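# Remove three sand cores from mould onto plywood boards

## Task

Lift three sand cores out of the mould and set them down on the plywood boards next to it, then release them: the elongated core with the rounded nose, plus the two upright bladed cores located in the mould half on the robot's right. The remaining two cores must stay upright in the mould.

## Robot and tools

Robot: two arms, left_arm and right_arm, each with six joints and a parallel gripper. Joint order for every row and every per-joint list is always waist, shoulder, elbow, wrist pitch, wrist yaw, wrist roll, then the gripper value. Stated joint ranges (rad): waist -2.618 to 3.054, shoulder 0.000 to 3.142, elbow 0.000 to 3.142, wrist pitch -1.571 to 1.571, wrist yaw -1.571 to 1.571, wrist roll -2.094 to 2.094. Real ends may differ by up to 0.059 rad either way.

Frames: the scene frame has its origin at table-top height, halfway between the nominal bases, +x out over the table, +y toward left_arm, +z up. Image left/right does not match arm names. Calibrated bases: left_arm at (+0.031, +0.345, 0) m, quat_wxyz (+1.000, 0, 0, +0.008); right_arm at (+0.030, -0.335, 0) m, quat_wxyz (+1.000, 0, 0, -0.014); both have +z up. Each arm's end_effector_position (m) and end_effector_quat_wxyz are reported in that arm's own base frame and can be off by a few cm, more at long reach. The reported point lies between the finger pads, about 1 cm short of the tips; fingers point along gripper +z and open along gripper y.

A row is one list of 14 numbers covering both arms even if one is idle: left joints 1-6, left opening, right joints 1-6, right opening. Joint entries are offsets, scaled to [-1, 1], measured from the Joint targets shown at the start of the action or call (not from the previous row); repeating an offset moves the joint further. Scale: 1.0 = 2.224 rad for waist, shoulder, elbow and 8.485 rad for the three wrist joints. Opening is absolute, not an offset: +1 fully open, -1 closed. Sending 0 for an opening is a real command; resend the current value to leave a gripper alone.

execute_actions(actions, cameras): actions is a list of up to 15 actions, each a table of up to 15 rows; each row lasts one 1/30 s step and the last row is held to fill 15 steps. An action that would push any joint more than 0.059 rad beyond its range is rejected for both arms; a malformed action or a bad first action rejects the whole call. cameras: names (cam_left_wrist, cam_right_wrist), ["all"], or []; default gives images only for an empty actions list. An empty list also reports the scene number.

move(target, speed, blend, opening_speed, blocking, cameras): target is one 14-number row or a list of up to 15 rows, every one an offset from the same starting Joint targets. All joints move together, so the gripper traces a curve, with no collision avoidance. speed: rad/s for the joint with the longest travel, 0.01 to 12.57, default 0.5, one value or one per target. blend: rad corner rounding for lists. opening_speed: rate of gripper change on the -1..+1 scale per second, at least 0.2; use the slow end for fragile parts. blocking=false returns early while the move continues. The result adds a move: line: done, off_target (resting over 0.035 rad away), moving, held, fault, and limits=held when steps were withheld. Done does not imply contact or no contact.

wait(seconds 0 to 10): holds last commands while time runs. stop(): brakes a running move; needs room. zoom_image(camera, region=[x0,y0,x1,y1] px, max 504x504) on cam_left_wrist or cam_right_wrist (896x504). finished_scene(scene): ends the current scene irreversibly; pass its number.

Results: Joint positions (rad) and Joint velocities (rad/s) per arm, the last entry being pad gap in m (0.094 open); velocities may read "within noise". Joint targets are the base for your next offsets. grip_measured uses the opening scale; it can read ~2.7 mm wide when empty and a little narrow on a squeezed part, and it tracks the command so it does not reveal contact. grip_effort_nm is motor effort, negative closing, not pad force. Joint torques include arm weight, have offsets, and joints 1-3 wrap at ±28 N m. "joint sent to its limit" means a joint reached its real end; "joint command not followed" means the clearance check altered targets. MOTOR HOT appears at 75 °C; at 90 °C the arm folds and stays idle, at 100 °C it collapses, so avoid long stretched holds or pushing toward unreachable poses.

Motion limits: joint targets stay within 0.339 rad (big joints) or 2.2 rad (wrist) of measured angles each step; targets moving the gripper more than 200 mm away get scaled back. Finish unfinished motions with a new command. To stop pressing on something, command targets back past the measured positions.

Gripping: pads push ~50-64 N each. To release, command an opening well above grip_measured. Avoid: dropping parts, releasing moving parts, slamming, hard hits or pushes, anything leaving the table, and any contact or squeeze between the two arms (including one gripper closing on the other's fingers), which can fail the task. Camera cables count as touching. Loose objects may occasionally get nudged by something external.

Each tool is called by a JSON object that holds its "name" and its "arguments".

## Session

{"name": "execute_actions", "arguments": {"actions": []}}

Scene clock: 0.00 s.
left_arm: end_effector_position=(+0.3493, -0.0518, +0.2095) grip_measured=+1.000 grip_effort_nm=n/a end_effector_quat_wxyz=(+0.534, -0.007, +0.815, -0.226) | right_arm: end_effector_position=(+0.3046, +0.0783, +0.1820) grip_measured=+1.000 grip_effort_nm=n/a end_effector_quat_wxyz=(+0.477, +0.034, +0.863, +0.162)
Joint positions: left_arm=[0.059 1.017 0.578 0.071 0.424 -0.25 0.094] | right_arm=[0.21 0.854 0.562 -0.224 -0.068 0.329 0.094]
Joint velocities: within noise
Joint torques (N m): no reading
Heat: left arm: 30 °C; right arm: 31 °C.
Joint targets: left_arm=[0.059 1.010 0.587 0.072 0.427 -0.248] | right_arm=[0.210 0.847 0.574 -0.220 -0.067 0.327]
Tool commands: left_gripper/opening=+1.0 right_gripper/opening=+1.0

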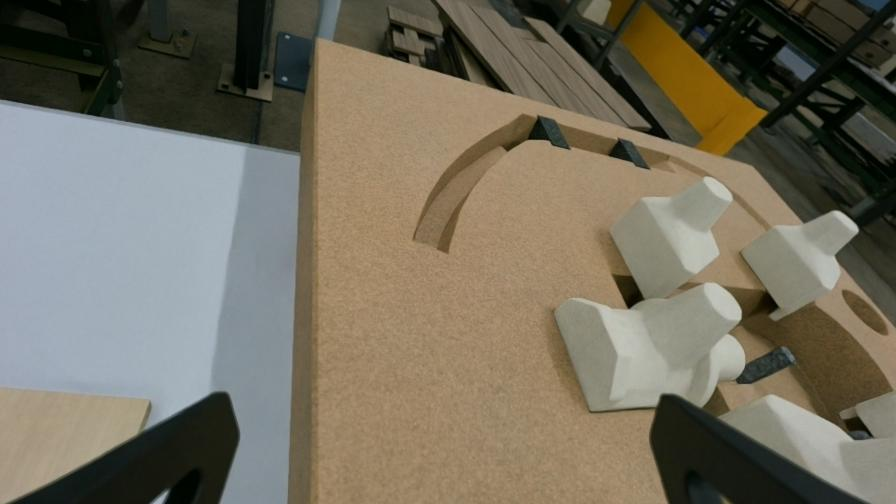

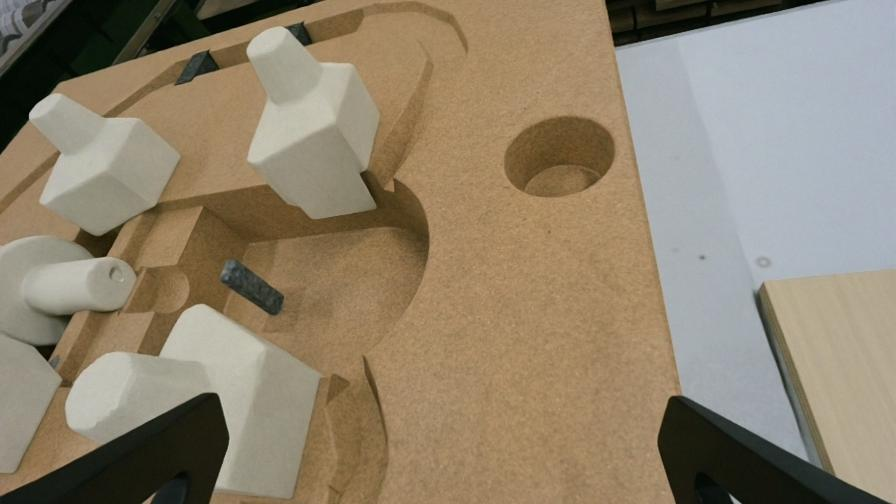

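{"name": "move", "arguments": {"target": [-0.1614, 0.0854, 0.3656, -0.1263, -0.0503, 0.0292, 0.4, 0.0405, 0.1587, 0.3714, -0.0919, 0.0079, -0.0385, 0.4], "speed": 0.8, "cameras": ["all"]}}

Scene clock: 7.67 s.
left_arm: end_effector_position=(+0.3096, -0.0942, +0.2879) grip_measured=+0.402 grip_effort_nm=-0.061 end_effector_quat_wxyz=(+0.366, +0.134, +0.919, -0.060) | right_arm: end_effector_position=(+0.3102, +0.0959, +0.2847) grip_measured=+0.403 grip_effort_nm=-0.125 end_effector_quat_wxyz=(+0.364, -0.134, +0.920, +0.058)
Joint positions: left_arm=[-0.293 1.193 1.377 -0.995 0.01 -0.007 0.066] | right_arm=[0.293 1.197 1.37 -0.989 -0.007 0.007 0.066]
Joint torques (N m): left_arm=[-0.46 -2.3 7.1 1.71 -0.08 -0.01] | right_arm=[0.64 -2.56 8.05 1.09 0.06 -0.11]
Heat: left arm: 32 °C; right arm: 33 °C.
Joint targets: left_arm=[-0.300 1.200 1.401 -1.000 0.000 -0.001] | right_arm=[0.300 1.201 1.400 -1.000 0.000 0.000]
move: done

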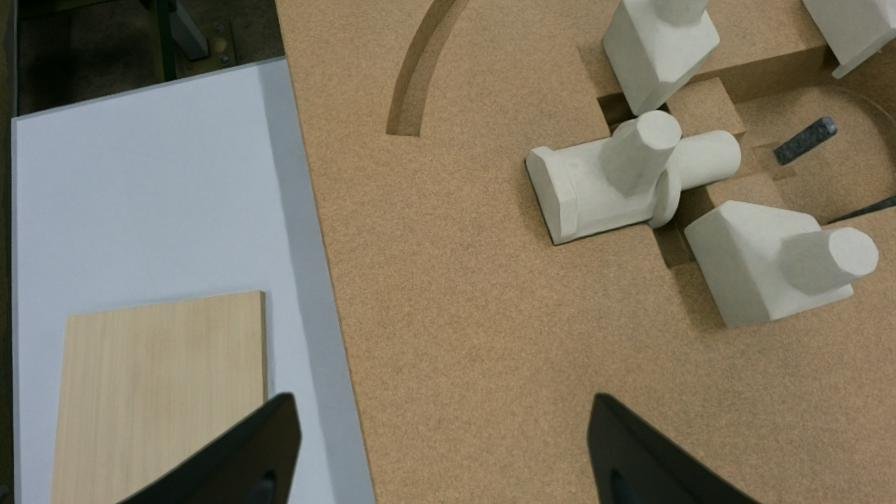

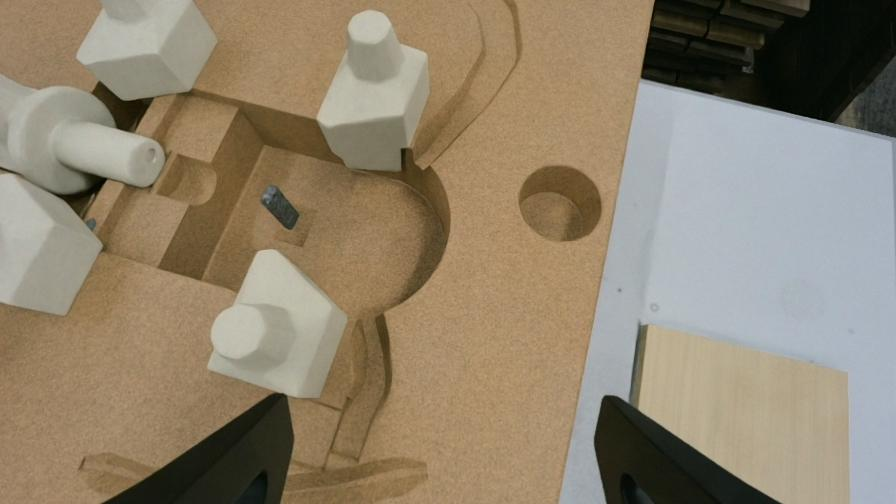

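{"name": "move", "arguments": {"target": [-0.1771, 0.3446, 0.3473, -0.0439, -0.0327, -0.0698, 0.4, 0.1838, 0.1960, 0.1608, -0.0453, 0.0281, 0.0795, 0.4], "speed": 0.6, "cameras": ["all"]}}

Scene clock: 44.30 s.
left_arm: end_effector_position=(+0.3698, -0.2467, +0.2459) grip_measured=+0.402 grip_effort_nm=-0.056 end_effector_quat_wxyz=(+0.233, +0.028, +0.972, -0.016) | right_arm: end_effector_position=(+0.2879, +0.1949, +0.2316) grip_measured=+0.403 grip_effort_nm=-0.125 end_effector_quat_wxyz=(+0.183, -0.003, +0.983, +0.008)
Joint positions: left_arm=[-0.693 1.955 2.148 -1.364 -0.258 -0.583 0.066] | right_arm=[0.706 1.632 1.727 -1.369 0.223 0.666 0.066]
Joint torques (N m): left_arm=[0.03 -7.94 6.76 1.12 -0.35 -0.16] | right_arm=[0.27 -5.68 7.68 0.45 0.25 0.03]
Heat: left arm: 35 °C; right arm: 37 °C.
Joint targets: left_arm=[-0.694 1.966 2.173 -1.372 -0.277 -0.593] | right_arm=[0.709 1.636 1.758 -1.384 0.238 0.675]
move: done

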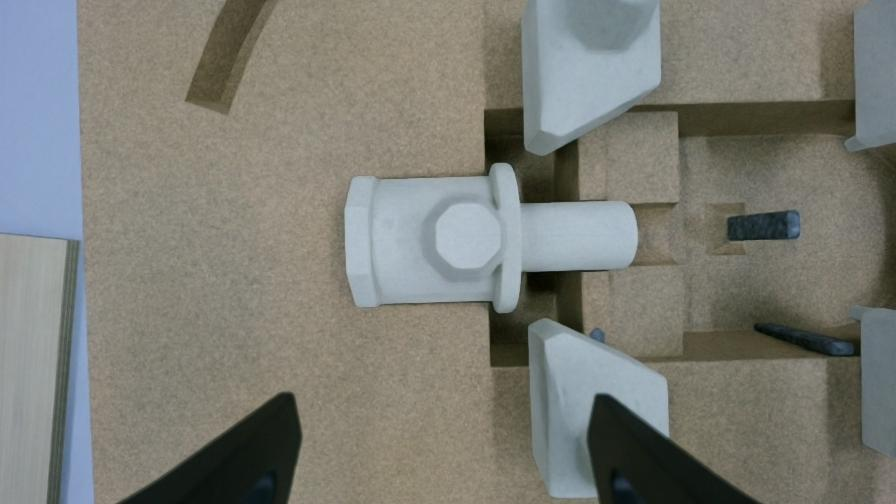

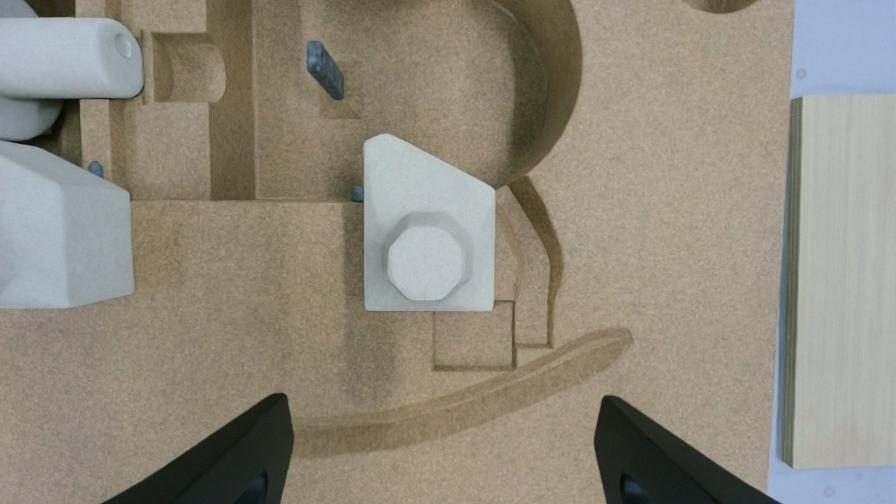

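{"name": "move", "arguments": {"target": [0.0211, 0.0497, -0.1067, 0.0381, 0.0018, 0.0046, 0.4, -0.0163, 0.0315, -0.1186, 0.0371, 0.0002, -0.0042, 0.4], "speed": 0.2, "cameras": ["all"]}}

Scene clock: 68.00 s.
left_arm: end_effector_position=(+0.4146, -0.2591, +0.1596) grip_measured=+0.402 grip_effort_nm=-0.066 end_effector_quat_wxyz=(+0.232, +0.022, +0.973, -0.006) | right_arm: end_effector_position=(+0.3156, +0.2055, +0.1573) grip_measured=+0.403 grip_effort_nm=-0.125 end_effector_quat_wxyz=(+0.180, -0.002, +0.984, -0.001)
Joint positions: left_arm=[-0.654 2.058 1.943 -1.063 -0.259 -0.558 0.066] | right_arm=[0.68 1.7 1.503 -1.088 0.225 0.644 0.066]
Joint torques (N m): left_arm=[0.57 -8.57 4.56 1.32 -0.17 -0.02] | right_arm=[-0.66 -6.32 4.89 0.73 0.23 -0.09]
Heat: left arm: 35 °C; right arm: 35 °C.
Joint targets: left_arm=[-0.647 2.077 1.936 -1.049 -0.262 -0.554] | right_arm=[0.673 1.706 1.494 -1.069 0.240 0.639]
move: done

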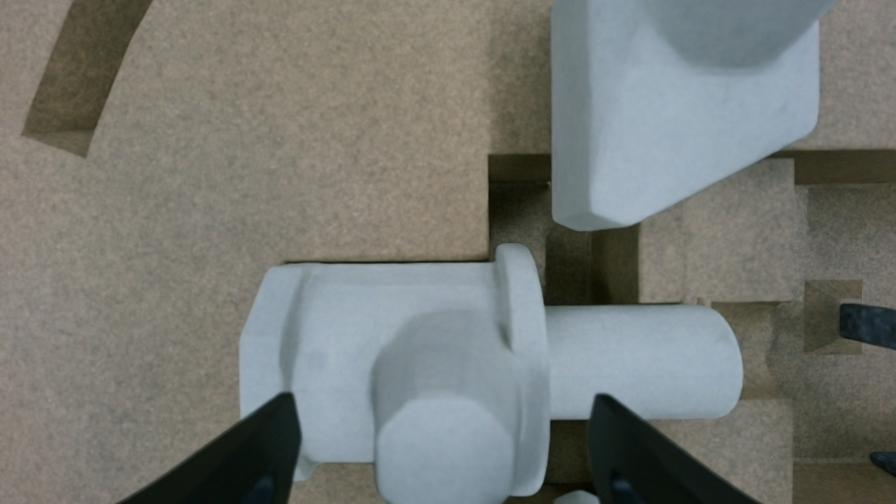

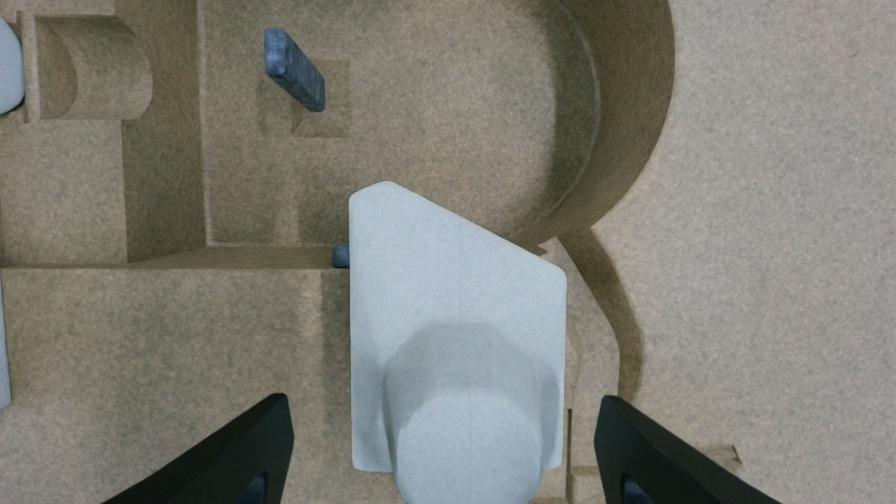

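{"name": "move", "arguments": {"target": [0, 0, 0, 0, 0, 0, -0.6, -0.0054, -0.0049, -0.0055, 0.0002, 0, 0, 0.2], "speed": 0.1, "opening_speed": 0.5, "cameras": ["cam_right_wrist"]}}

Scene clock: 76.77 s.
left_arm: end_effector_position=(+0.4148, -0.2597, +0.1597) grip_measured=-0.344 grip_effort_nm=-0.999 end_effector_quat_wxyz=(+0.232, +0.022, +0.972, -0.008) | right_arm: end_effector_position=(+0.3168, +0.2005, +0.1541) grip_measured=+0.203 grip_effort_nm=-0.129 end_effector_quat_wxyz=(+0.177, +0.003, +0.984, -0.004)
Joint positions: left_arm=[-0.654 2.058 1.943 -1.061 -0.257 -0.558 0.031] | right_arm=[0.668 1.7 1.492 -1.085 0.226 0.643 0.057]
Joint torques (N m): left_arm=[0.62 -8.59 4.57 1.32 -0.17 -0.01] | right_arm=[-0.62 -7.16 4.78 0.7 0.24 -0.08]
Heat: left arm: 34 °C; right arm: 34 °C.
Joint targets: left_arm=[-0.647 2.077 1.936 -1.049 -0.262 -0.554] | right_arm=[0.661 1.695 1.482 -1.068 0.240 0.639]
move: done
Images, in order (width x height): cam_right_wrist 896x504.

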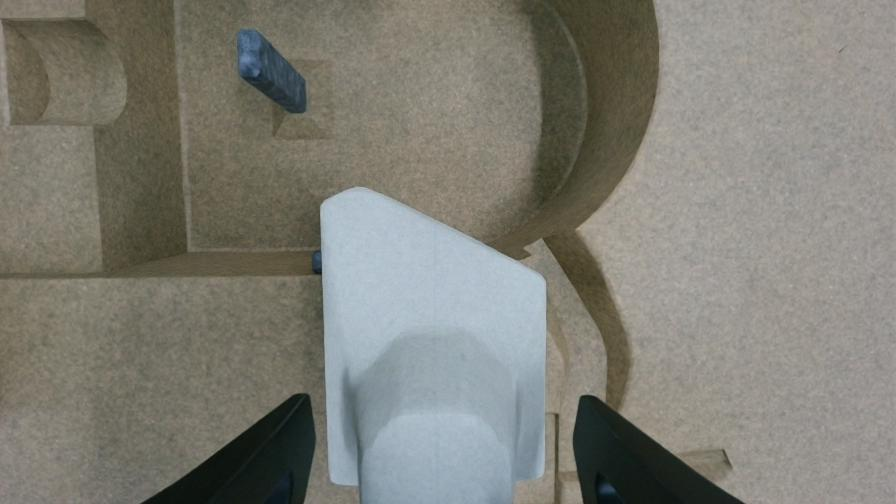

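{"name": "move", "arguments": {"target": [0, 0, 0, 0, 0, 0, -0.6, 0, 0, 0, 0, 0, 0, -0.5], "opening_speed": 0.6}}

{"name": "move", "arguments": {"target": [0, 0.0463, 0.2424, -0.0414, 0, 0, -0.6, 0, 0.0436, 0.2473, -0.0477, 0, 0, -0.5], "speed": 0.25, "cameras": ["all"]}}

Scene clock: 108.40 s.
left_arm: end_effector_position=(+0.4148, -0.2597, +0.1597) grip_measured=-0.344 grip_effort_nm=-0.994 end_effector_quat_wxyz=(+0.232, +0.022, +0.972, -0.008) | right_arm: end_effector_position=(+0.3172, +0.2010, +0.1543) grip_measured=-0.324 grip_effort_nm=-0.994 end_effector_quat_wxyz=(+0.178, +0.003, +0.984, -0.003)
Joint positions: left_arm=[-0.654 2.058 1.943 -1.061 -0.257 -0.558 0.031] | right_arm=[0.668 1.7 1.492 -1.082 0.225 0.642 0.032]
Joint torques (N m): left_arm=[0.51 -8.65 4.55 1.3 -0.19 -0.03] | right_arm=[-0.66 -7.19 4.74 0.69 0.23 -0.07]
Heat: left arm: 34 °C; right arm: 33 °C.
Joint targets: left_arm=[-0.647 2.077 1.936 -1.049 -0.262 -0.554] | right_arm=[0.661 1.695 1.482 -1.068 0.240 0.639]
move: done

Scene clock: 111.20 s.
left_arm: end_effector_position=(+0.4106, -0.2595, +0.2258) grip_measured=-0.345 grip_effort_nm=-1.004 end_effector_quat_wxyz=(+0.218, +0.024, +0.976, -0.010) | right_arm: end_effector_position=(+0.3176, +0.2021, +0.2462) grip_measured=-0.325 grip_effort_nm=-1.004 end_effector_quat_wxyz=(+0.175, +0.002, +0.985, -0.004)
Joint positions: left_arm=[-0.652 2.182 2.427 -1.44 -0.236 -0.558 0.031] | right_arm=[0.668 1.796 1.986 -1.485 0.222 0.642 0.032]
Joint torques (N m): left_arm=[0.35 -10.45 8.68 1.58 -0.42 0] | right_arm=[-0.69 -7.41 8.66 0.66 0.27 -0.07]
Heat: left arm: 35 °C; right arm: 34 °C.
Joint targets: left_arm=[-0.647 2.180 2.475 -1.400 -0.262 -0.554] | right_arm=[0.661 1.792 2.032 -1.472 0.240 0.639]
move: off_target (left_arm, right_arm); left_arm: the elbow is farthest, 0.048 rad from its target; right_arm: the elbow is farthest, 0.046 rad from its target

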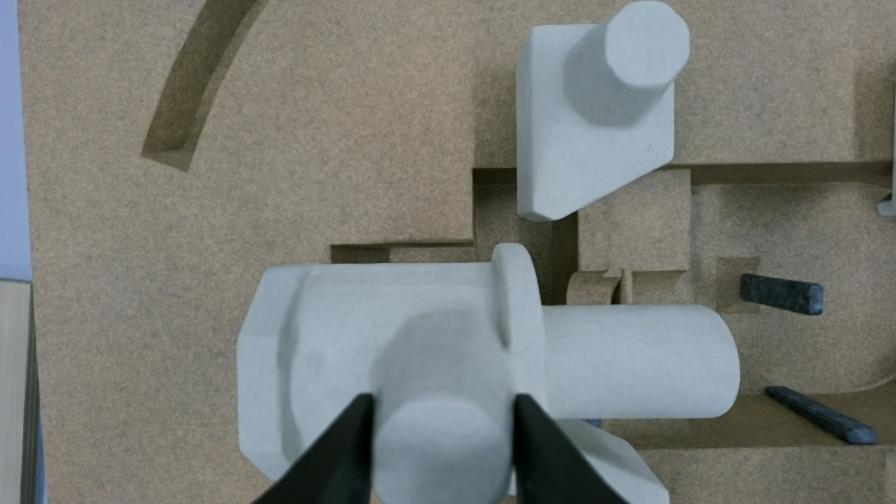

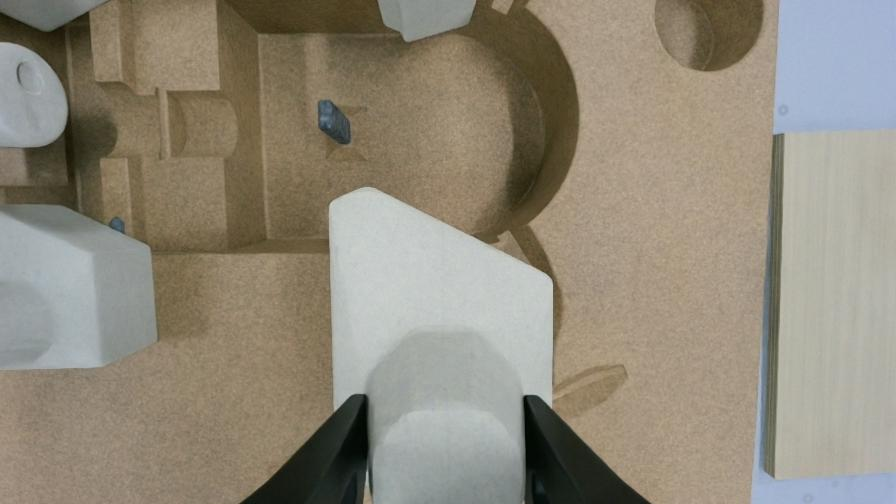

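{"name": "move", "arguments": {"target": [[0.0558,-0.0899,-0.1237,0.0136,0.0055,0.0137,-0.6,-0.0949,-0.0504,-0.0459,0.0085,-0.0118,-0.0258,-0.5],[0.1479,-0.1821,-0.1776,0.0077,0.0156,0.0358,-0.6,-0.2972,-0.1313,-0.1133,0.0203,-0.0460,-0.0812,-0.5],[0.3611,-0.2698,-0.3820,-0.0010,-0.0310,-0.0808,-0.6,-0.6542,-0.2460,-0.4937,0.0962,-0.0925,-0.1530,-0.5]], "speed": [0.35, 0.5, 0.6], "blend": [0.04, 0.06, 0], "cameras": ["all"]}}

Scene clock: 124.30 s.
left_arm: end_effector_position=(+0.2984, +0.1258, +0.2078) grip_measured=-0.345 grip_effort_nm=-0.994 end_effector_quat_wxyz=(+0.168, -0.631, +0.740, +0.159) | right_arm: end_effector_position=(+0.2728, -0.1552, +0.1413) grip_measured=-0.325 grip_effort_nm=-1.009 end_effector_quat_wxyz=(+0.331, +0.008, +0.943, +0.022)
Joint positions: left_arm=[0.154 1.64 1.618 -1.419 -0.451 -1.229 0.031] | right_arm=[-0.791 1.283 0.926 -0.726 -0.489 -0.649 0.032]
Joint torques (N m): left_arm=[0.28 -10.66 5.23 0.78 -1.13 -0.19] | right_arm=[-0.32 -6.79 6.35 1.47 -0.75 -0.16]
Heat: left arm: 40 °C; right arm: 36 °C.
Joint targets: left_arm=[0.156 1.580 1.625 -1.409 -0.525 -1.240] | right_arm=[-0.794 1.245 0.934 -0.656 -0.545 -0.659]
move: off_target (left_arm, right_arm); left_arm: the wrist yaw is farthest, 0.074 rad from its target; right_arm: the wrist pitch is farthest, 0.070 rad from its target

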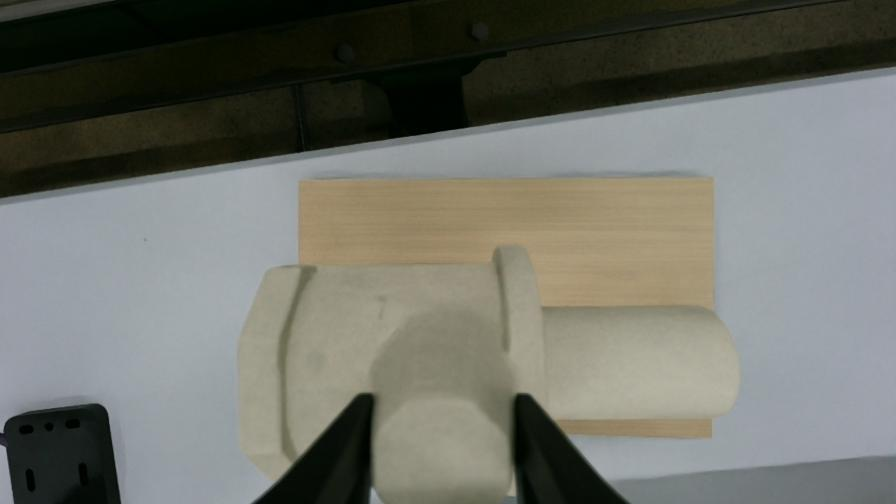

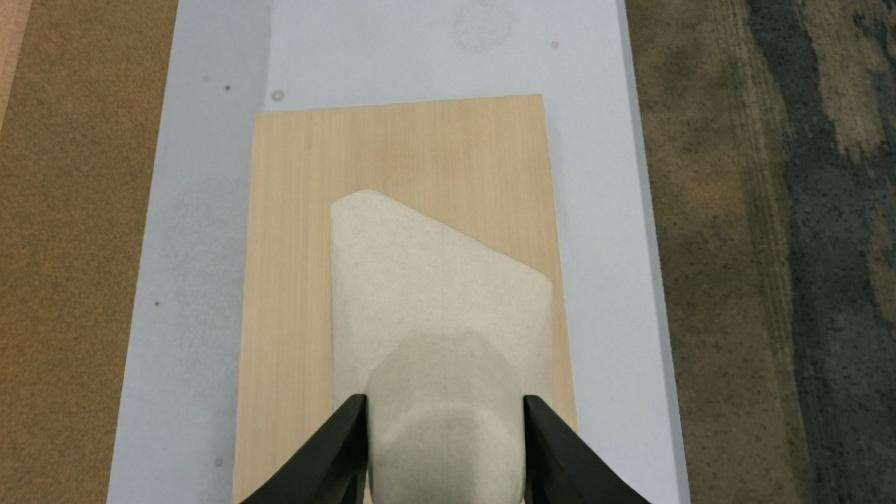

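{"name": "move", "arguments": {"target": [0, 0.0283, -0.1129, 0.0367, -0.0004, -0.0059, -0.6, -0.0171, 0.0324, -0.0719, 0.0319, -0.0098, -0.0080, -0.5], "speed": 0.2, "cameras": ["all"]}}

Scene clock: 148.57 s.
left_arm: end_effector_position=(+0.3144, +0.1283, +0.1436) grip_measured=-0.345 grip_effort_nm=-0.999 end_effector_quat_wxyz=(+0.187, -0.652, +0.720, +0.146) | right_arm: end_effector_position=(+0.2822, -0.1630, +0.1083) grip_measured=-0.325 grip_effort_nm=-1.009 end_effector_quat_wxyz=(+0.375, -0.027, +0.927, +0.010)
Joint positions: left_arm=[0.154 1.648 1.366 -1.123 -0.451 -1.279 0.031] | right_arm=[-0.825 1.325 0.768 -0.461 -0.566 -0.717 0.032]
Joint torques (N m): left_arm=[0.28 -6.76 5.42 1.02 -1.16 -0.19] | right_arm=[-0.68 -4.45 6.05 1.59 -0.81 -0.15]
Heat: left arm: 43 °C; right arm: 35 °C.
Joint targets: left_arm=[0.156 1.643 1.374 -1.097 -0.528 -1.290] | right_arm=[-0.832 1.317 0.774 -0.386 -0.628 -0.727]
move: off_target (left_arm, right_arm); left_arm: the wrist yaw is farthest, 0.077 rad from its target; right_arm: the wrist pitch is farthest, 0.076 rad from its target

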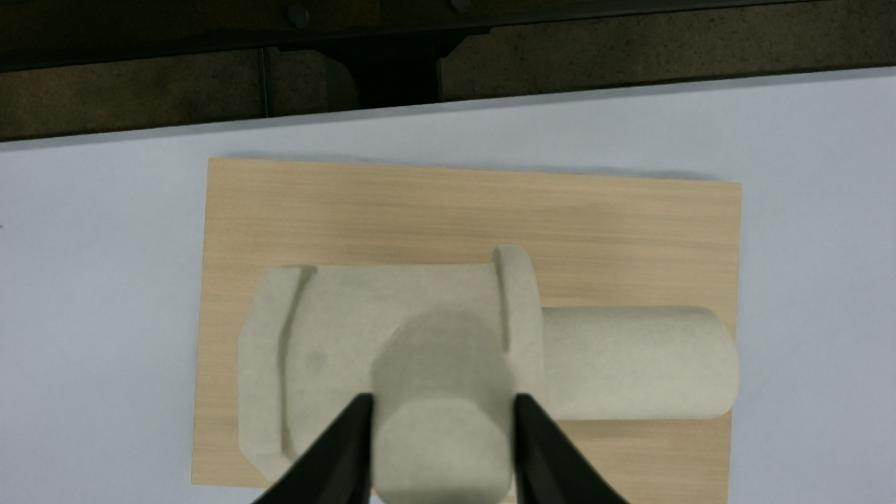

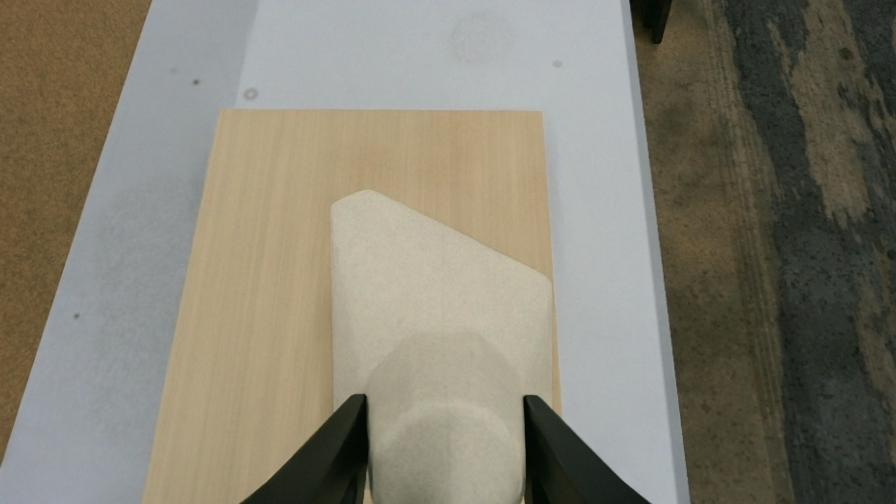

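{"name": "move", "arguments": {"target": [0, 0.0013, -0.0307, 0.0084, 0, 0, -0.6, 0, 0.0063, -0.0142, 0.0054, 0, 0, -0.5], "speed": 0.1}}

Scene clock: 160.90 s.
left_arm: end_effector_position=(+0.3138, +0.1284, +0.1269) grip_measured=-0.345 grip_effort_nm=-0.994 end_effector_quat_wxyz=(+0.189, -0.652, +0.720, +0.145) | right_arm: end_effector_position=(+0.2826, -0.1629, +0.1001) grip_measured=-0.325 grip_effort_nm=-1.009 end_effector_quat_wxyz=(+0.377, -0.028, +0.926, +0.009)
Joint positions: left_arm=[0.154 1.648 1.299 -1.052 -0.452 -1.28 0.031] | right_arm=[-0.825 1.336 0.738 -0.416 -0.568 -0.718 0.032]
Joint torques (N m): left_arm=[0.23 -6.6 5.44 1.03 -1.16 -0.2] | right_arm=[-0.68 -4.22 5.89 1.61 -0.81 -0.14]
Heat: left arm: 39 °C; right arm: 36 °C.
Joint targets: left_arm=[0.156 1.645 1.306 -1.026 -0.529 -1.290] | right_arm=[-0.832 1.332 0.742 -0.340 -0.628 -0.727]
move: off_target (left_arm, right_arm); left_arm: the wrist yaw is farthest, 0.076 rad from its target; right_arm: the wrist pitch is farthest, 0.075 rad from its target

{"name": "move", "arguments": {"target": [0, 0.0004, -0.0102, 0.0028, 0, 0, -0.6, 0, 0.0038, -0.0085, 0.0032, 0, 0, -0.5], "speed": 0.06, "cameras": ["cam_right_wrist"]}}

Scene clock: 164.00 s.
left_arm: end_effector_position=(+0.3134, +0.1296, +0.1233) grip_measured=-0.345 grip_effort_nm=-0.999 end_effector_quat_wxyz=(+0.191, -0.652, +0.719, +0.148) | right_arm: end_effector_position=(+0.2854, -0.1637, +0.0991) grip_measured=-0.325 grip_effort_nm=-1.004 end_effector_quat_wxyz=(+0.386, -0.032, +0.922, +0.006)
Joint positions: left_arm=[0.154 1.648 1.281 -1.033 -0.46 -1.28 0.031] | right_arm=[-0.825 1.34 0.725 -0.378 -0.578 -0.718 0.032]
Joint torques (N m): left_arm=[0.28 -6.45 5 1.08 -1.05 -0.18] | right_arm=[-0.68 -4.01 5.56 1.57 -0.72 -0.13]
Heat: left arm: 38 °C; right arm: 36 °C.
Joint targets: left_arm=[0.156 1.646 1.283 -1.002 -0.529 -1.289] | right_arm=[-0.832 1.340 0.723 -0.313 -0.628 -0.727]
move: off_target (left_arm, right_arm); left_arm: the wrist yaw is farthest, 0.069 rad from its target; right_arm: the wrist pitch is farthest, 0.065 rad from its target
Images, in order (width x height): cam_right_wrist 896x504.

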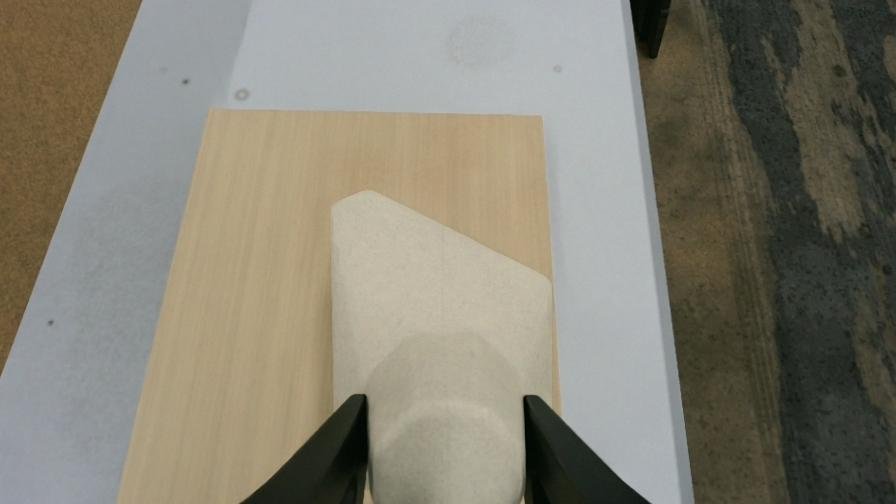

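{"name": "move", "arguments": {"target": [0, 0.0003, -0.0085, 0.0023, 0, 0, -0.6, 0, 0, 0, 0, 0, 0, -0.285], "speed": 0.06, "opening_speed": 0.5, "cameras": ["cam_right_wrist"]}}

Scene clock: 167.07 s.
left_arm: end_effector_position=(+0.3131, +0.1323, +0.1222) grip_measured=-0.345 grip_effort_nm=-0.999 end_effector_quat_wxyz=(+0.197, -0.651, +0.716, +0.154) | right_arm: end_effector_position=(+0.2865, -0.1642, +0.1002) grip_measured=-0.284 grip_effort_nm=-0.056 end_effector_quat_wxyz=(+0.389, -0.034, +0.921, +0.004)
Joint positions: left_arm=[0.154 1.648 1.271 -1.02 -0.477 -1.28 0.031] | right_arm=[-0.825 1.34 0.725 -0.371 -0.581 -0.719 0.034]
Joint torques (N m): left_arm=[0.32 -6.41 4.25 1.18 -0.86 -0.18] | right_arm=[-0.68 -3.99 5.5 1.49 -0.69 -0.13]
Heat: left arm: 37 °C; right arm: 36 °C.
Joint targets: left_arm=[0.156 1.647 1.264 -0.983 -0.528 -1.289] | right_arm=[-0.832 1.340 0.723 -0.313 -0.628 -0.727]
move: off_target (left_arm, right_arm); left_arm: the wrist yaw is farthest, 0.052 rad from its target; right_arm: the wrist pitch is farthest, 0.058 rad from its target
Images, in order (width x height): cam_right_wrist 896x504.

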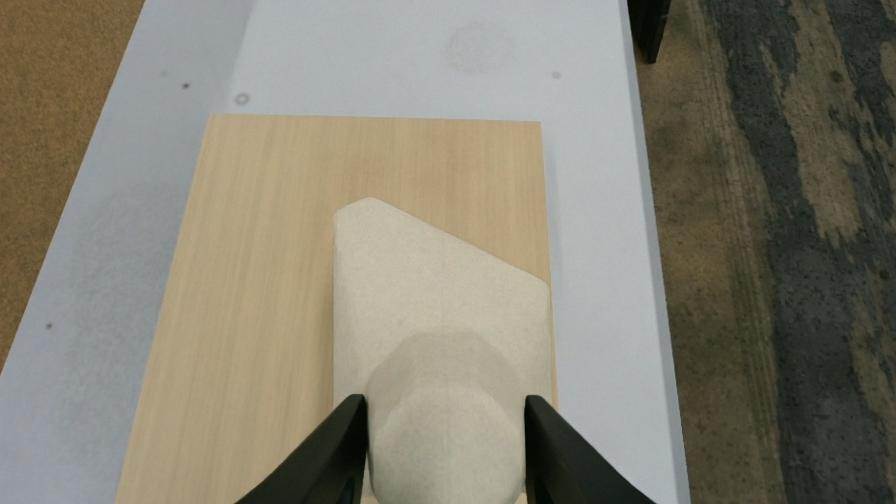

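{"name": "move", "arguments": {"target": [[0, 0, 0, -0.0035, 0.0047, 0, 0.1, -0.0499,-0.0135,-0.0319,-0.0073,-0.0050,-0.0126,-0.295],[0, 0, 0, -0.0035, 0.0047, 0, 0.1, -0.1093,-0.0049,-0.0832,-0.0037,-0.0108,-0.0302,-0.295],[0, 0, 0, -0.0035, 0.0047, 0, 0.1, -0.1326,-0.0054,-0.0877,-0.0074,-0.0126,-0.0377,-0.295]], "speed": 0.13, "blend": [0.02,0.02,0], "opening_speed": 0.2, "cameras": ["all"]}}

Scene clock: 189.33 s.
left_arm: end_effector_position=(+0.3132, +0.1319, +0.1220) grip_measured=+0.098 grip_effort_nm=0.120 end_effector_quat_wxyz=(+0.196, -0.651, +0.717, +0.153) | right_arm: end_effector_position=(+0.2171, -0.1739, +0.0559) grip_measured=-0.288 grip_effort_nm=-0.354 end_effector_quat_wxyz=(+0.394, -0.031, +0.919, -0.001)
Joint positions: left_arm=[0.154 1.648 1.271 -1.02 -0.474 -1.28 0.052] | right_arm=[-1.116 1.324 0.536 -0.376 -0.722 -1.029 0.033]
Joint torques (N m): left_arm=[0.27 -6.43 4.27 0.84 -0.43 -0.17] | right_arm=[-0.94 -2.93 4.44 0.71 -0.42 -0.26]
Heat: left arm: 35 °C; right arm: 36 °C.
Joint targets: left_arm=[0.156 1.647 1.264 -1.012 -0.489 -1.290] | right_arm=[-1.127 1.328 0.528 -0.375 -0.735 -1.047]
move: done; blend cut to 0 rad at target 1

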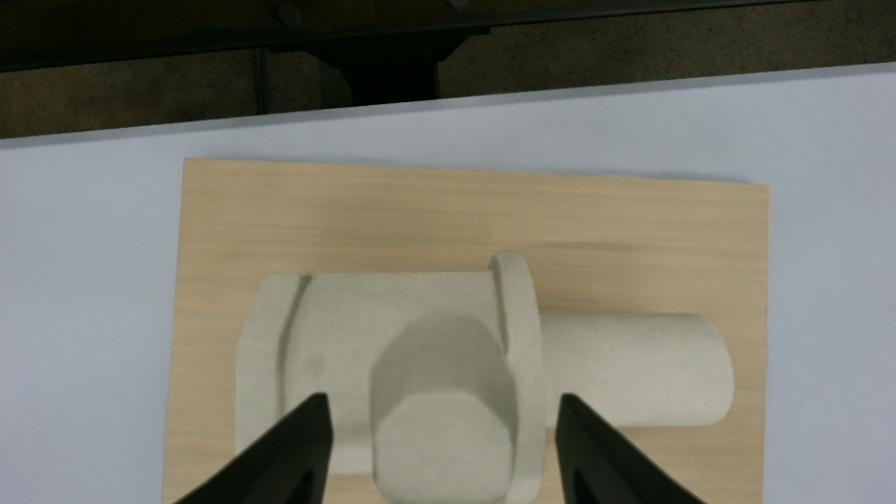

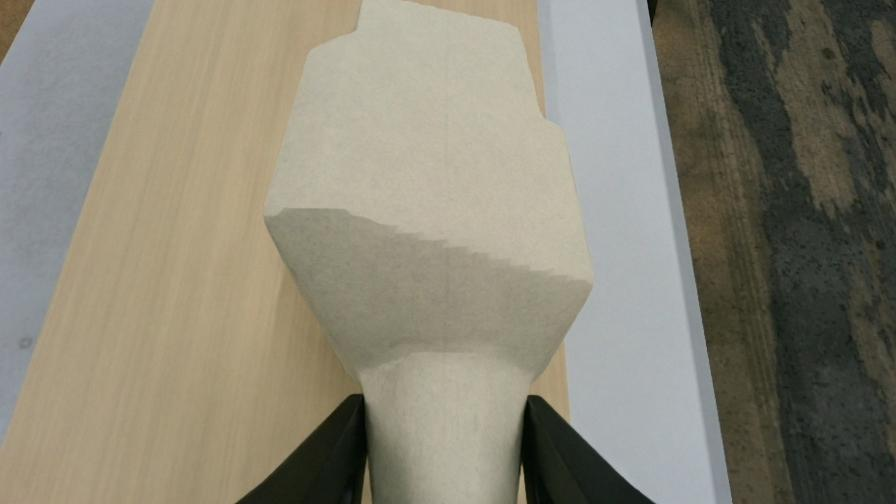

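{"name": "move", "arguments": {"target": [0, 0.0166, 0.2257, -0.0524, 0, 0, 0.1, 0, 0.0063, -0.0060, 0.0032, 0, 0, -0.295], "speed": 0.3, "cameras": ["all"]}}

Scene clock: 196.10 s.
left_arm: end_effector_position=(+0.3143, +0.1320, +0.2361) grip_measured=+0.098 grip_effort_nm=0.120 end_effector_quat_wxyz=(+0.208, -0.653, +0.714, +0.145) | right_arm: end_effector_position=(+0.2148, -0.1719, +0.0506) grip_measured=-0.288 grip_effort_nm=-0.354 end_effector_quat_wxyz=(+0.390, -0.028, +0.920, +0.004)
Joint positions: left_arm=[0.154 1.666 1.744 -1.446 -0.474 -1.28 0.052] | right_arm=[-1.12 1.334 0.526 -0.372 -0.719 -1.032 0.033]
Joint torques (N m): left_arm=[0.21 -5.15 6.46 0.7 -0.45 -0.18] | right_arm=[-0.65 -2.62 4.14 0.91 -0.45 -0.2]
Heat: left arm: 35 °C; right arm: 35 °C.
Joint targets: left_arm=[0.156 1.684 1.766 -1.457 -0.489 -1.290] | right_arm=[-1.127 1.342 0.515 -0.348 -0.735 -1.047]
move: done

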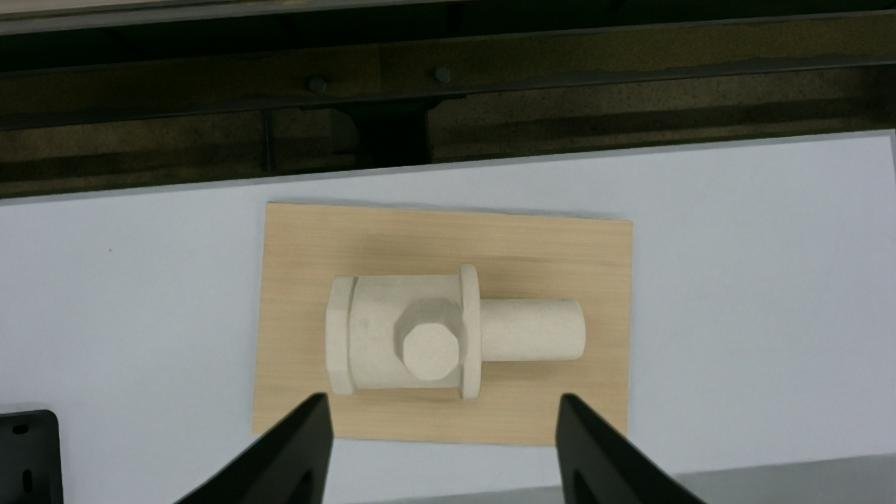

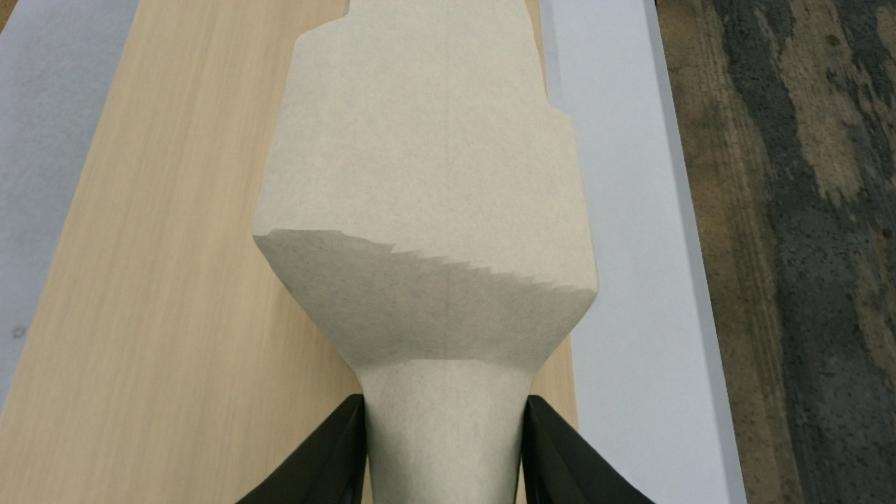

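{"name": "move", "arguments": {"target": [0, 0, 0, 0, 0, 0, 0.1, 0, 0, 0, 0, 0, 0, -0.05], "opening_speed": 0.25}}

{"name": "move", "arguments": {"target": [0, 0, 0, 0, 0, 0, 0.1, 0, -0.0688, 0.1542, -0.0561, 0, 0, -0.05], "speed": 0.25, "cameras": ["cam_right_wrist"]}}

Scene clock: 202.90 s.
left_arm: end_effector_position=(+0.3140, +0.1319, +0.2361) grip_measured=+0.098 grip_effort_nm=0.110 end_effector_quat_wxyz=(+0.207, -0.653, +0.714, +0.145) | right_arm: end_effector_position=(+0.2142, -0.1730, +0.0492) grip_measured=-0.053 grip_effort_nm=0.183 end_effector_quat_wxyz=(+0.387, -0.030, +0.922, +0.001)
Joint positions: left_arm=[0.154 1.666 1.744 -1.447 -0.474 -1.28 0.052] | right_arm=[-1.12 1.338 0.526 -0.369 -0.711 -1.037 0.044]
Joint torques (N m): left_arm=[0.23 -5.05 6.49 0.71 -0.43 -0.14] | right_arm=[-0.72 -2.96 4.12 0.89 -0.53 -0.14]
Heat: left arm: 35 °C; right arm: 34 °C.
Joint targets: left_arm=[0.156 1.684 1.766 -1.457 -0.489 -1.290] | right_arm=[-1.127 1.342 0.515 -0.348 -0.735 -1.047]
move: done

Scene clock: 205.47 s.
left_arm: end_effector_position=(+0.3140, +0.1319, +0.2361) grip_measured=+0.098 grip_effort_nm=0.120 end_effector_quat_wxyz=(+0.207, -0.653, +0.714, +0.145) | right_arm: end_effector_position=(+0.2155, -0.1756, +0.1404) grip_measured=-0.053 grip_effort_nm=0.183 end_effector_quat_wxyz=(+0.385, -0.028, +0.922, +0.005)
Joint positions: left_arm=[0.154 1.666 1.744 -1.447 -0.474 -1.28 0.052] | right_arm=[-1.12 1.206 0.829 -0.812 -0.711 -1.037 0.044]
Joint torques (N m): left_arm=[0.31 -5.07 6.49 0.71 -0.45 -0.17] | right_arm=[-0.65 -4.23 7.94 0.6 -0.53 -0.14]
Heat: left arm: 35 °C; right arm: 34 °C.
Joint targets: left_arm=[0.156 1.684 1.766 -1.457 -0.489 -1.290] | right_arm=[-1.127 1.189 0.858 -0.824 -0.735 -1.047]
move: done
Images, in order (width x height): cam_right_wrist 896x504.

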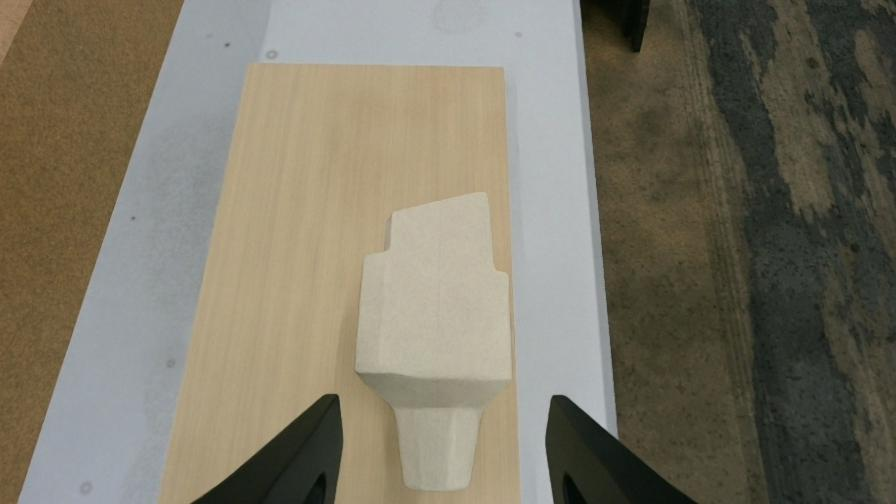

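{"name": "move", "arguments": {"target": [[0,0,0,0,0,0,0.1, 0.2370,0.0724,0.2662,-0.0207,0.0631,0.0880,0.4],[0,0,0,0,0,0,0.1, 0.7531,0.3161,0.4557,-0.0116,0.1248,0.1750,0.4]], "speed": 0.8, "blend": [0.15,0], "cameras": ["cam_right_wrist"]}}

Scene clock: 219.73 s.
left_arm: end_effector_position=(+0.3140, +0.1319, +0.2361) grip_measured=+0.098 grip_effort_nm=0.120 end_effector_quat_wxyz=(+0.207, -0.653, +0.714, +0.145) | right_arm: end_effector_position=(+0.4378, +0.2077, +0.2173) grip_measured=+0.397 grip_effort_nm=0.183 end_effector_quat_wxyz=(+0.320, -0.014, +0.947, +0.004)
Joint positions: left_arm=[0.154 1.666 1.744 -1.447 -0.474 -1.28 0.052] | right_arm=[0.553 1.886 1.838 -0.94 0.309 0.429 0.066]
Joint torques (N m): left_arm=[0.2 -5.11 6.45 0.72 -0.4 -0.19] | right_arm=[-0.54 -8.17 8.43 1.12 0.27 0.05]
Heat: left arm: 35 °C; right arm: 35 °C.
Joint targets: left_arm=[0.156 1.684 1.766 -1.457 -0.489 -1.290] | right_arm=[0.548 1.892 1.872 -0.923 0.324 0.438]
move: done
Images, in order (width x height): cam_right_wrist 896x504.

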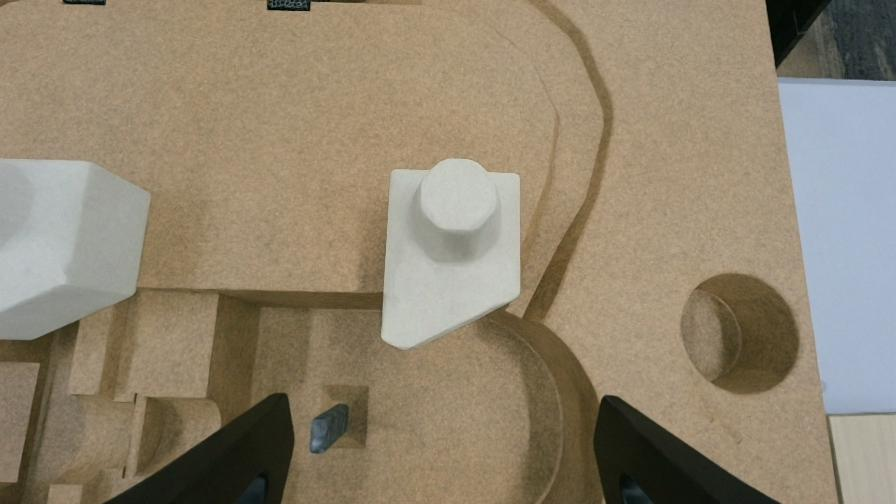

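{"name": "move", "arguments": {"target": [0,0,0,0,0,0,0.1, -0.0265,0.0679,-0.0522,0.0352,0.0008,-0.0059,0.4], "speed": 0.15, "cameras": ["cam_right_wrist"]}}

Scene clock: 231.27 s.
left_arm: end_effector_position=(+0.3140, +0.1319, +0.2361) grip_measured=+0.098 grip_effort_nm=0.110 end_effector_quat_wxyz=(+0.207, -0.653, +0.714, +0.145) | right_arm: end_effector_position=(+0.4970, +0.2071, +0.1581) grip_measured=+0.397 grip_effort_nm=0.178 end_effector_quat_wxyz=(+0.351, +0.002, +0.936, +0.002)
Joint positions: left_arm=[0.154 1.666 1.744 -1.447 -0.474 -1.28 0.052] | right_arm=[0.496 2.032 1.764 -0.647 0.317 0.392 0.066]
Joint torques (N m): left_arm=[0.29 -5.08 6.5 0.7 -0.45 -0.18] | right_arm=[-0.65 -9.07 5.3 1.27 0.24 -0.07]
Heat: left arm: 35 °C; right arm: 36 °C.
Joint targets: left_arm=[0.156 1.684 1.766 -1.457 -0.489 -1.290] | right_arm=[0.489 2.043 1.755 -0.624 0.331 0.388]
move: done
Images, in order (width x height): cam_right_wrist 896x504.

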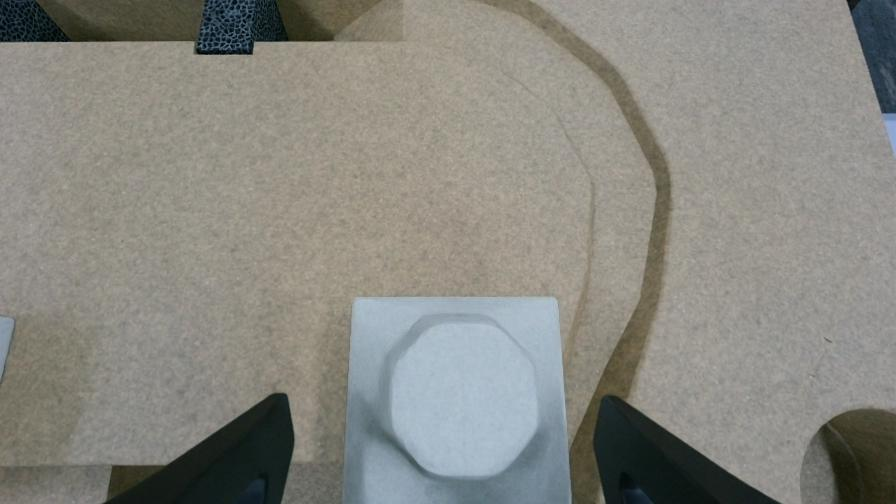

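{"name": "move", "arguments": {"target": [0,0,0,0,0,0,0.1, -0.0054,0.0106,0.0120,-0.0004,0,0,0.2], "speed": 0.1, "opening_speed": 0.5, "cameras": ["cam_right_wrist"]}}

Scene clock: 245.23 s.
left_arm: end_effector_position=(+0.3140, +0.1319, +0.2361) grip_measured=+0.098 grip_effort_nm=0.115 end_effector_quat_wxyz=(+0.207, -0.653, +0.714, +0.145) | right_arm: end_effector_position=(+0.5004, +0.2016, +0.1471) grip_measured=+0.203 grip_effort_nm=-0.129 end_effector_quat_wxyz=(+0.343, +0.006, +0.939, -0.005)
Joint positions: left_arm=[0.154 1.666 1.744 -1.447 -0.474 -1.28 0.052] | right_arm=[0.484 2.054 1.764 -0.646 0.317 0.392 0.057]
Joint torques (N m): left_arm=[0.25 -5 6.48 0.72 -0.44 -0.16] | right_arm=[-0.76 -9.07 7.35 1.2 0.26 -0.08]
Heat: left arm: 35 °C; right arm: 39 °C.
Joint targets: left_arm=[0.156 1.684 1.766 -1.457 -0.489 -1.290] | right_arm=[0.477 2.067 1.782 -0.627 0.331 0.388]
move: done
Images, in order (width x height): cam_right_wrist 896x504.

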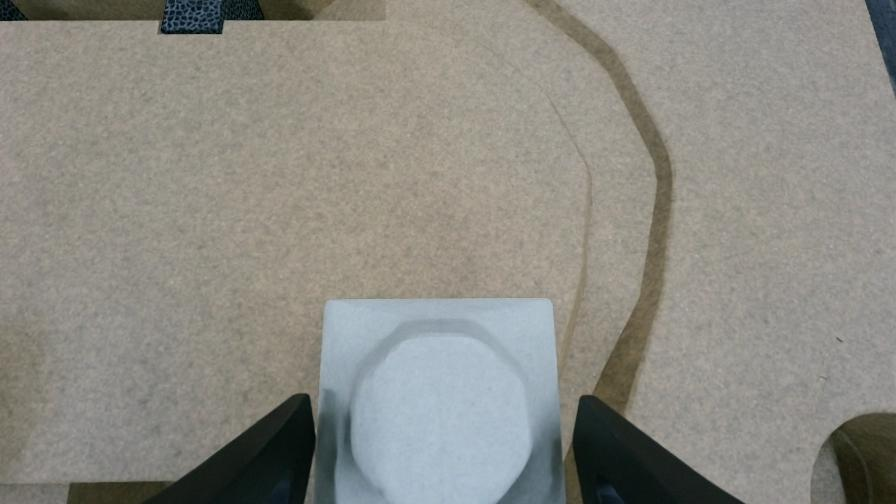

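{"name": "move", "arguments": {"target": [0,0,0,0,0,0,0.1, 0,0.0099,0.0225,-0.0033,0,0,0.2], "speed": 0.1, "cameras": ["cam_right_wrist"]}}

Scene clock: 250.13 s.
left_arm: end_effector_position=(+0.3140, +0.1319, +0.2361) grip_measured=+0.098 grip_effort_nm=0.125 end_effector_quat_wxyz=(+0.207, -0.653, +0.714, +0.145) | right_arm: end_effector_position=(+0.5068, +0.2049, +0.1497) grip_measured=+0.203 grip_effort_nm=-0.129 end_effector_quat_wxyz=(+0.348, +0.007, +0.937, -0.002)
Joint positions: left_arm=[0.154 1.666 1.744 -1.447 -0.474 -1.28 0.052] | right_arm=[0.484 2.074 1.798 -0.647 0.317 0.392 0.057]
Joint torques (N m): left_arm=[0.2 -5.03 6.6 0.71 -0.42 -0.19] | right_arm=[-0.68 -9.11 8.72 0.95 0.24 -0.08]
Heat: left arm: 35 °C; right arm: 39 °C.
Joint targets: left_arm=[0.156 1.684 1.766 -1.457 -0.489 -1.290] | right_arm=[0.477 2.088 1.832 -0.655 0.331 0.388]
move: done
Images, in order (width x height): cam_right_wrist 896x504.

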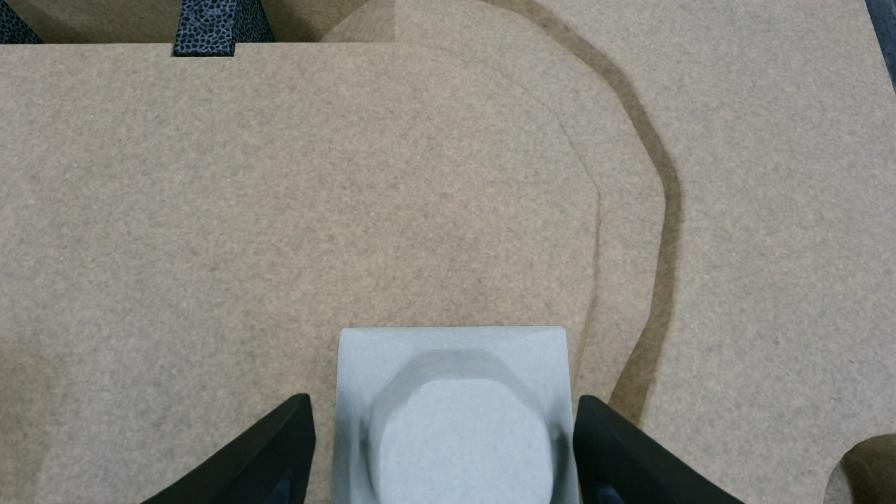

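{"name": "move", "arguments": {"target": [0,0,0,0,0,0,0.1, -0.0015,0,0,0,0,0,-0.5], "opening_speed": 0.5}}

Scene clock: 254.57 s.
left_arm: end_effector_position=(+0.3140, +0.1319, +0.2361) grip_measured=+0.098 grip_effort_nm=0.125 end_effector_quat_wxyz=(+0.207, -0.653, +0.714, +0.145) | right_arm: end_effector_position=(+0.5086, +0.2027, +0.1540) grip_measured=-0.266 grip_effort_nm=-1.004 end_effector_quat_wxyz=(+0.351, +0.009, +0.936, -0.005)
Joint positions: left_arm=[0.154 1.666 1.744 -1.447 -0.474 -1.28 0.052] | right_arm=[0.482 2.074 1.811 -0.655 0.325 0.391 0.034]
Joint torques (N m): left_arm=[0.29 -5 6.46 0.72 -0.46 -0.16] | right_arm=[-0.76 -9.09 7.66 1.03 0.17 -0.08]
Heat: left arm: 35 °C; right arm: 38 °C.
Joint targets: left_arm=[0.156 1.684 1.766 -1.457 -0.489 -1.290] | right_arm=[0.473 2.088 1.832 -0.655 0.331 0.388]
move: done


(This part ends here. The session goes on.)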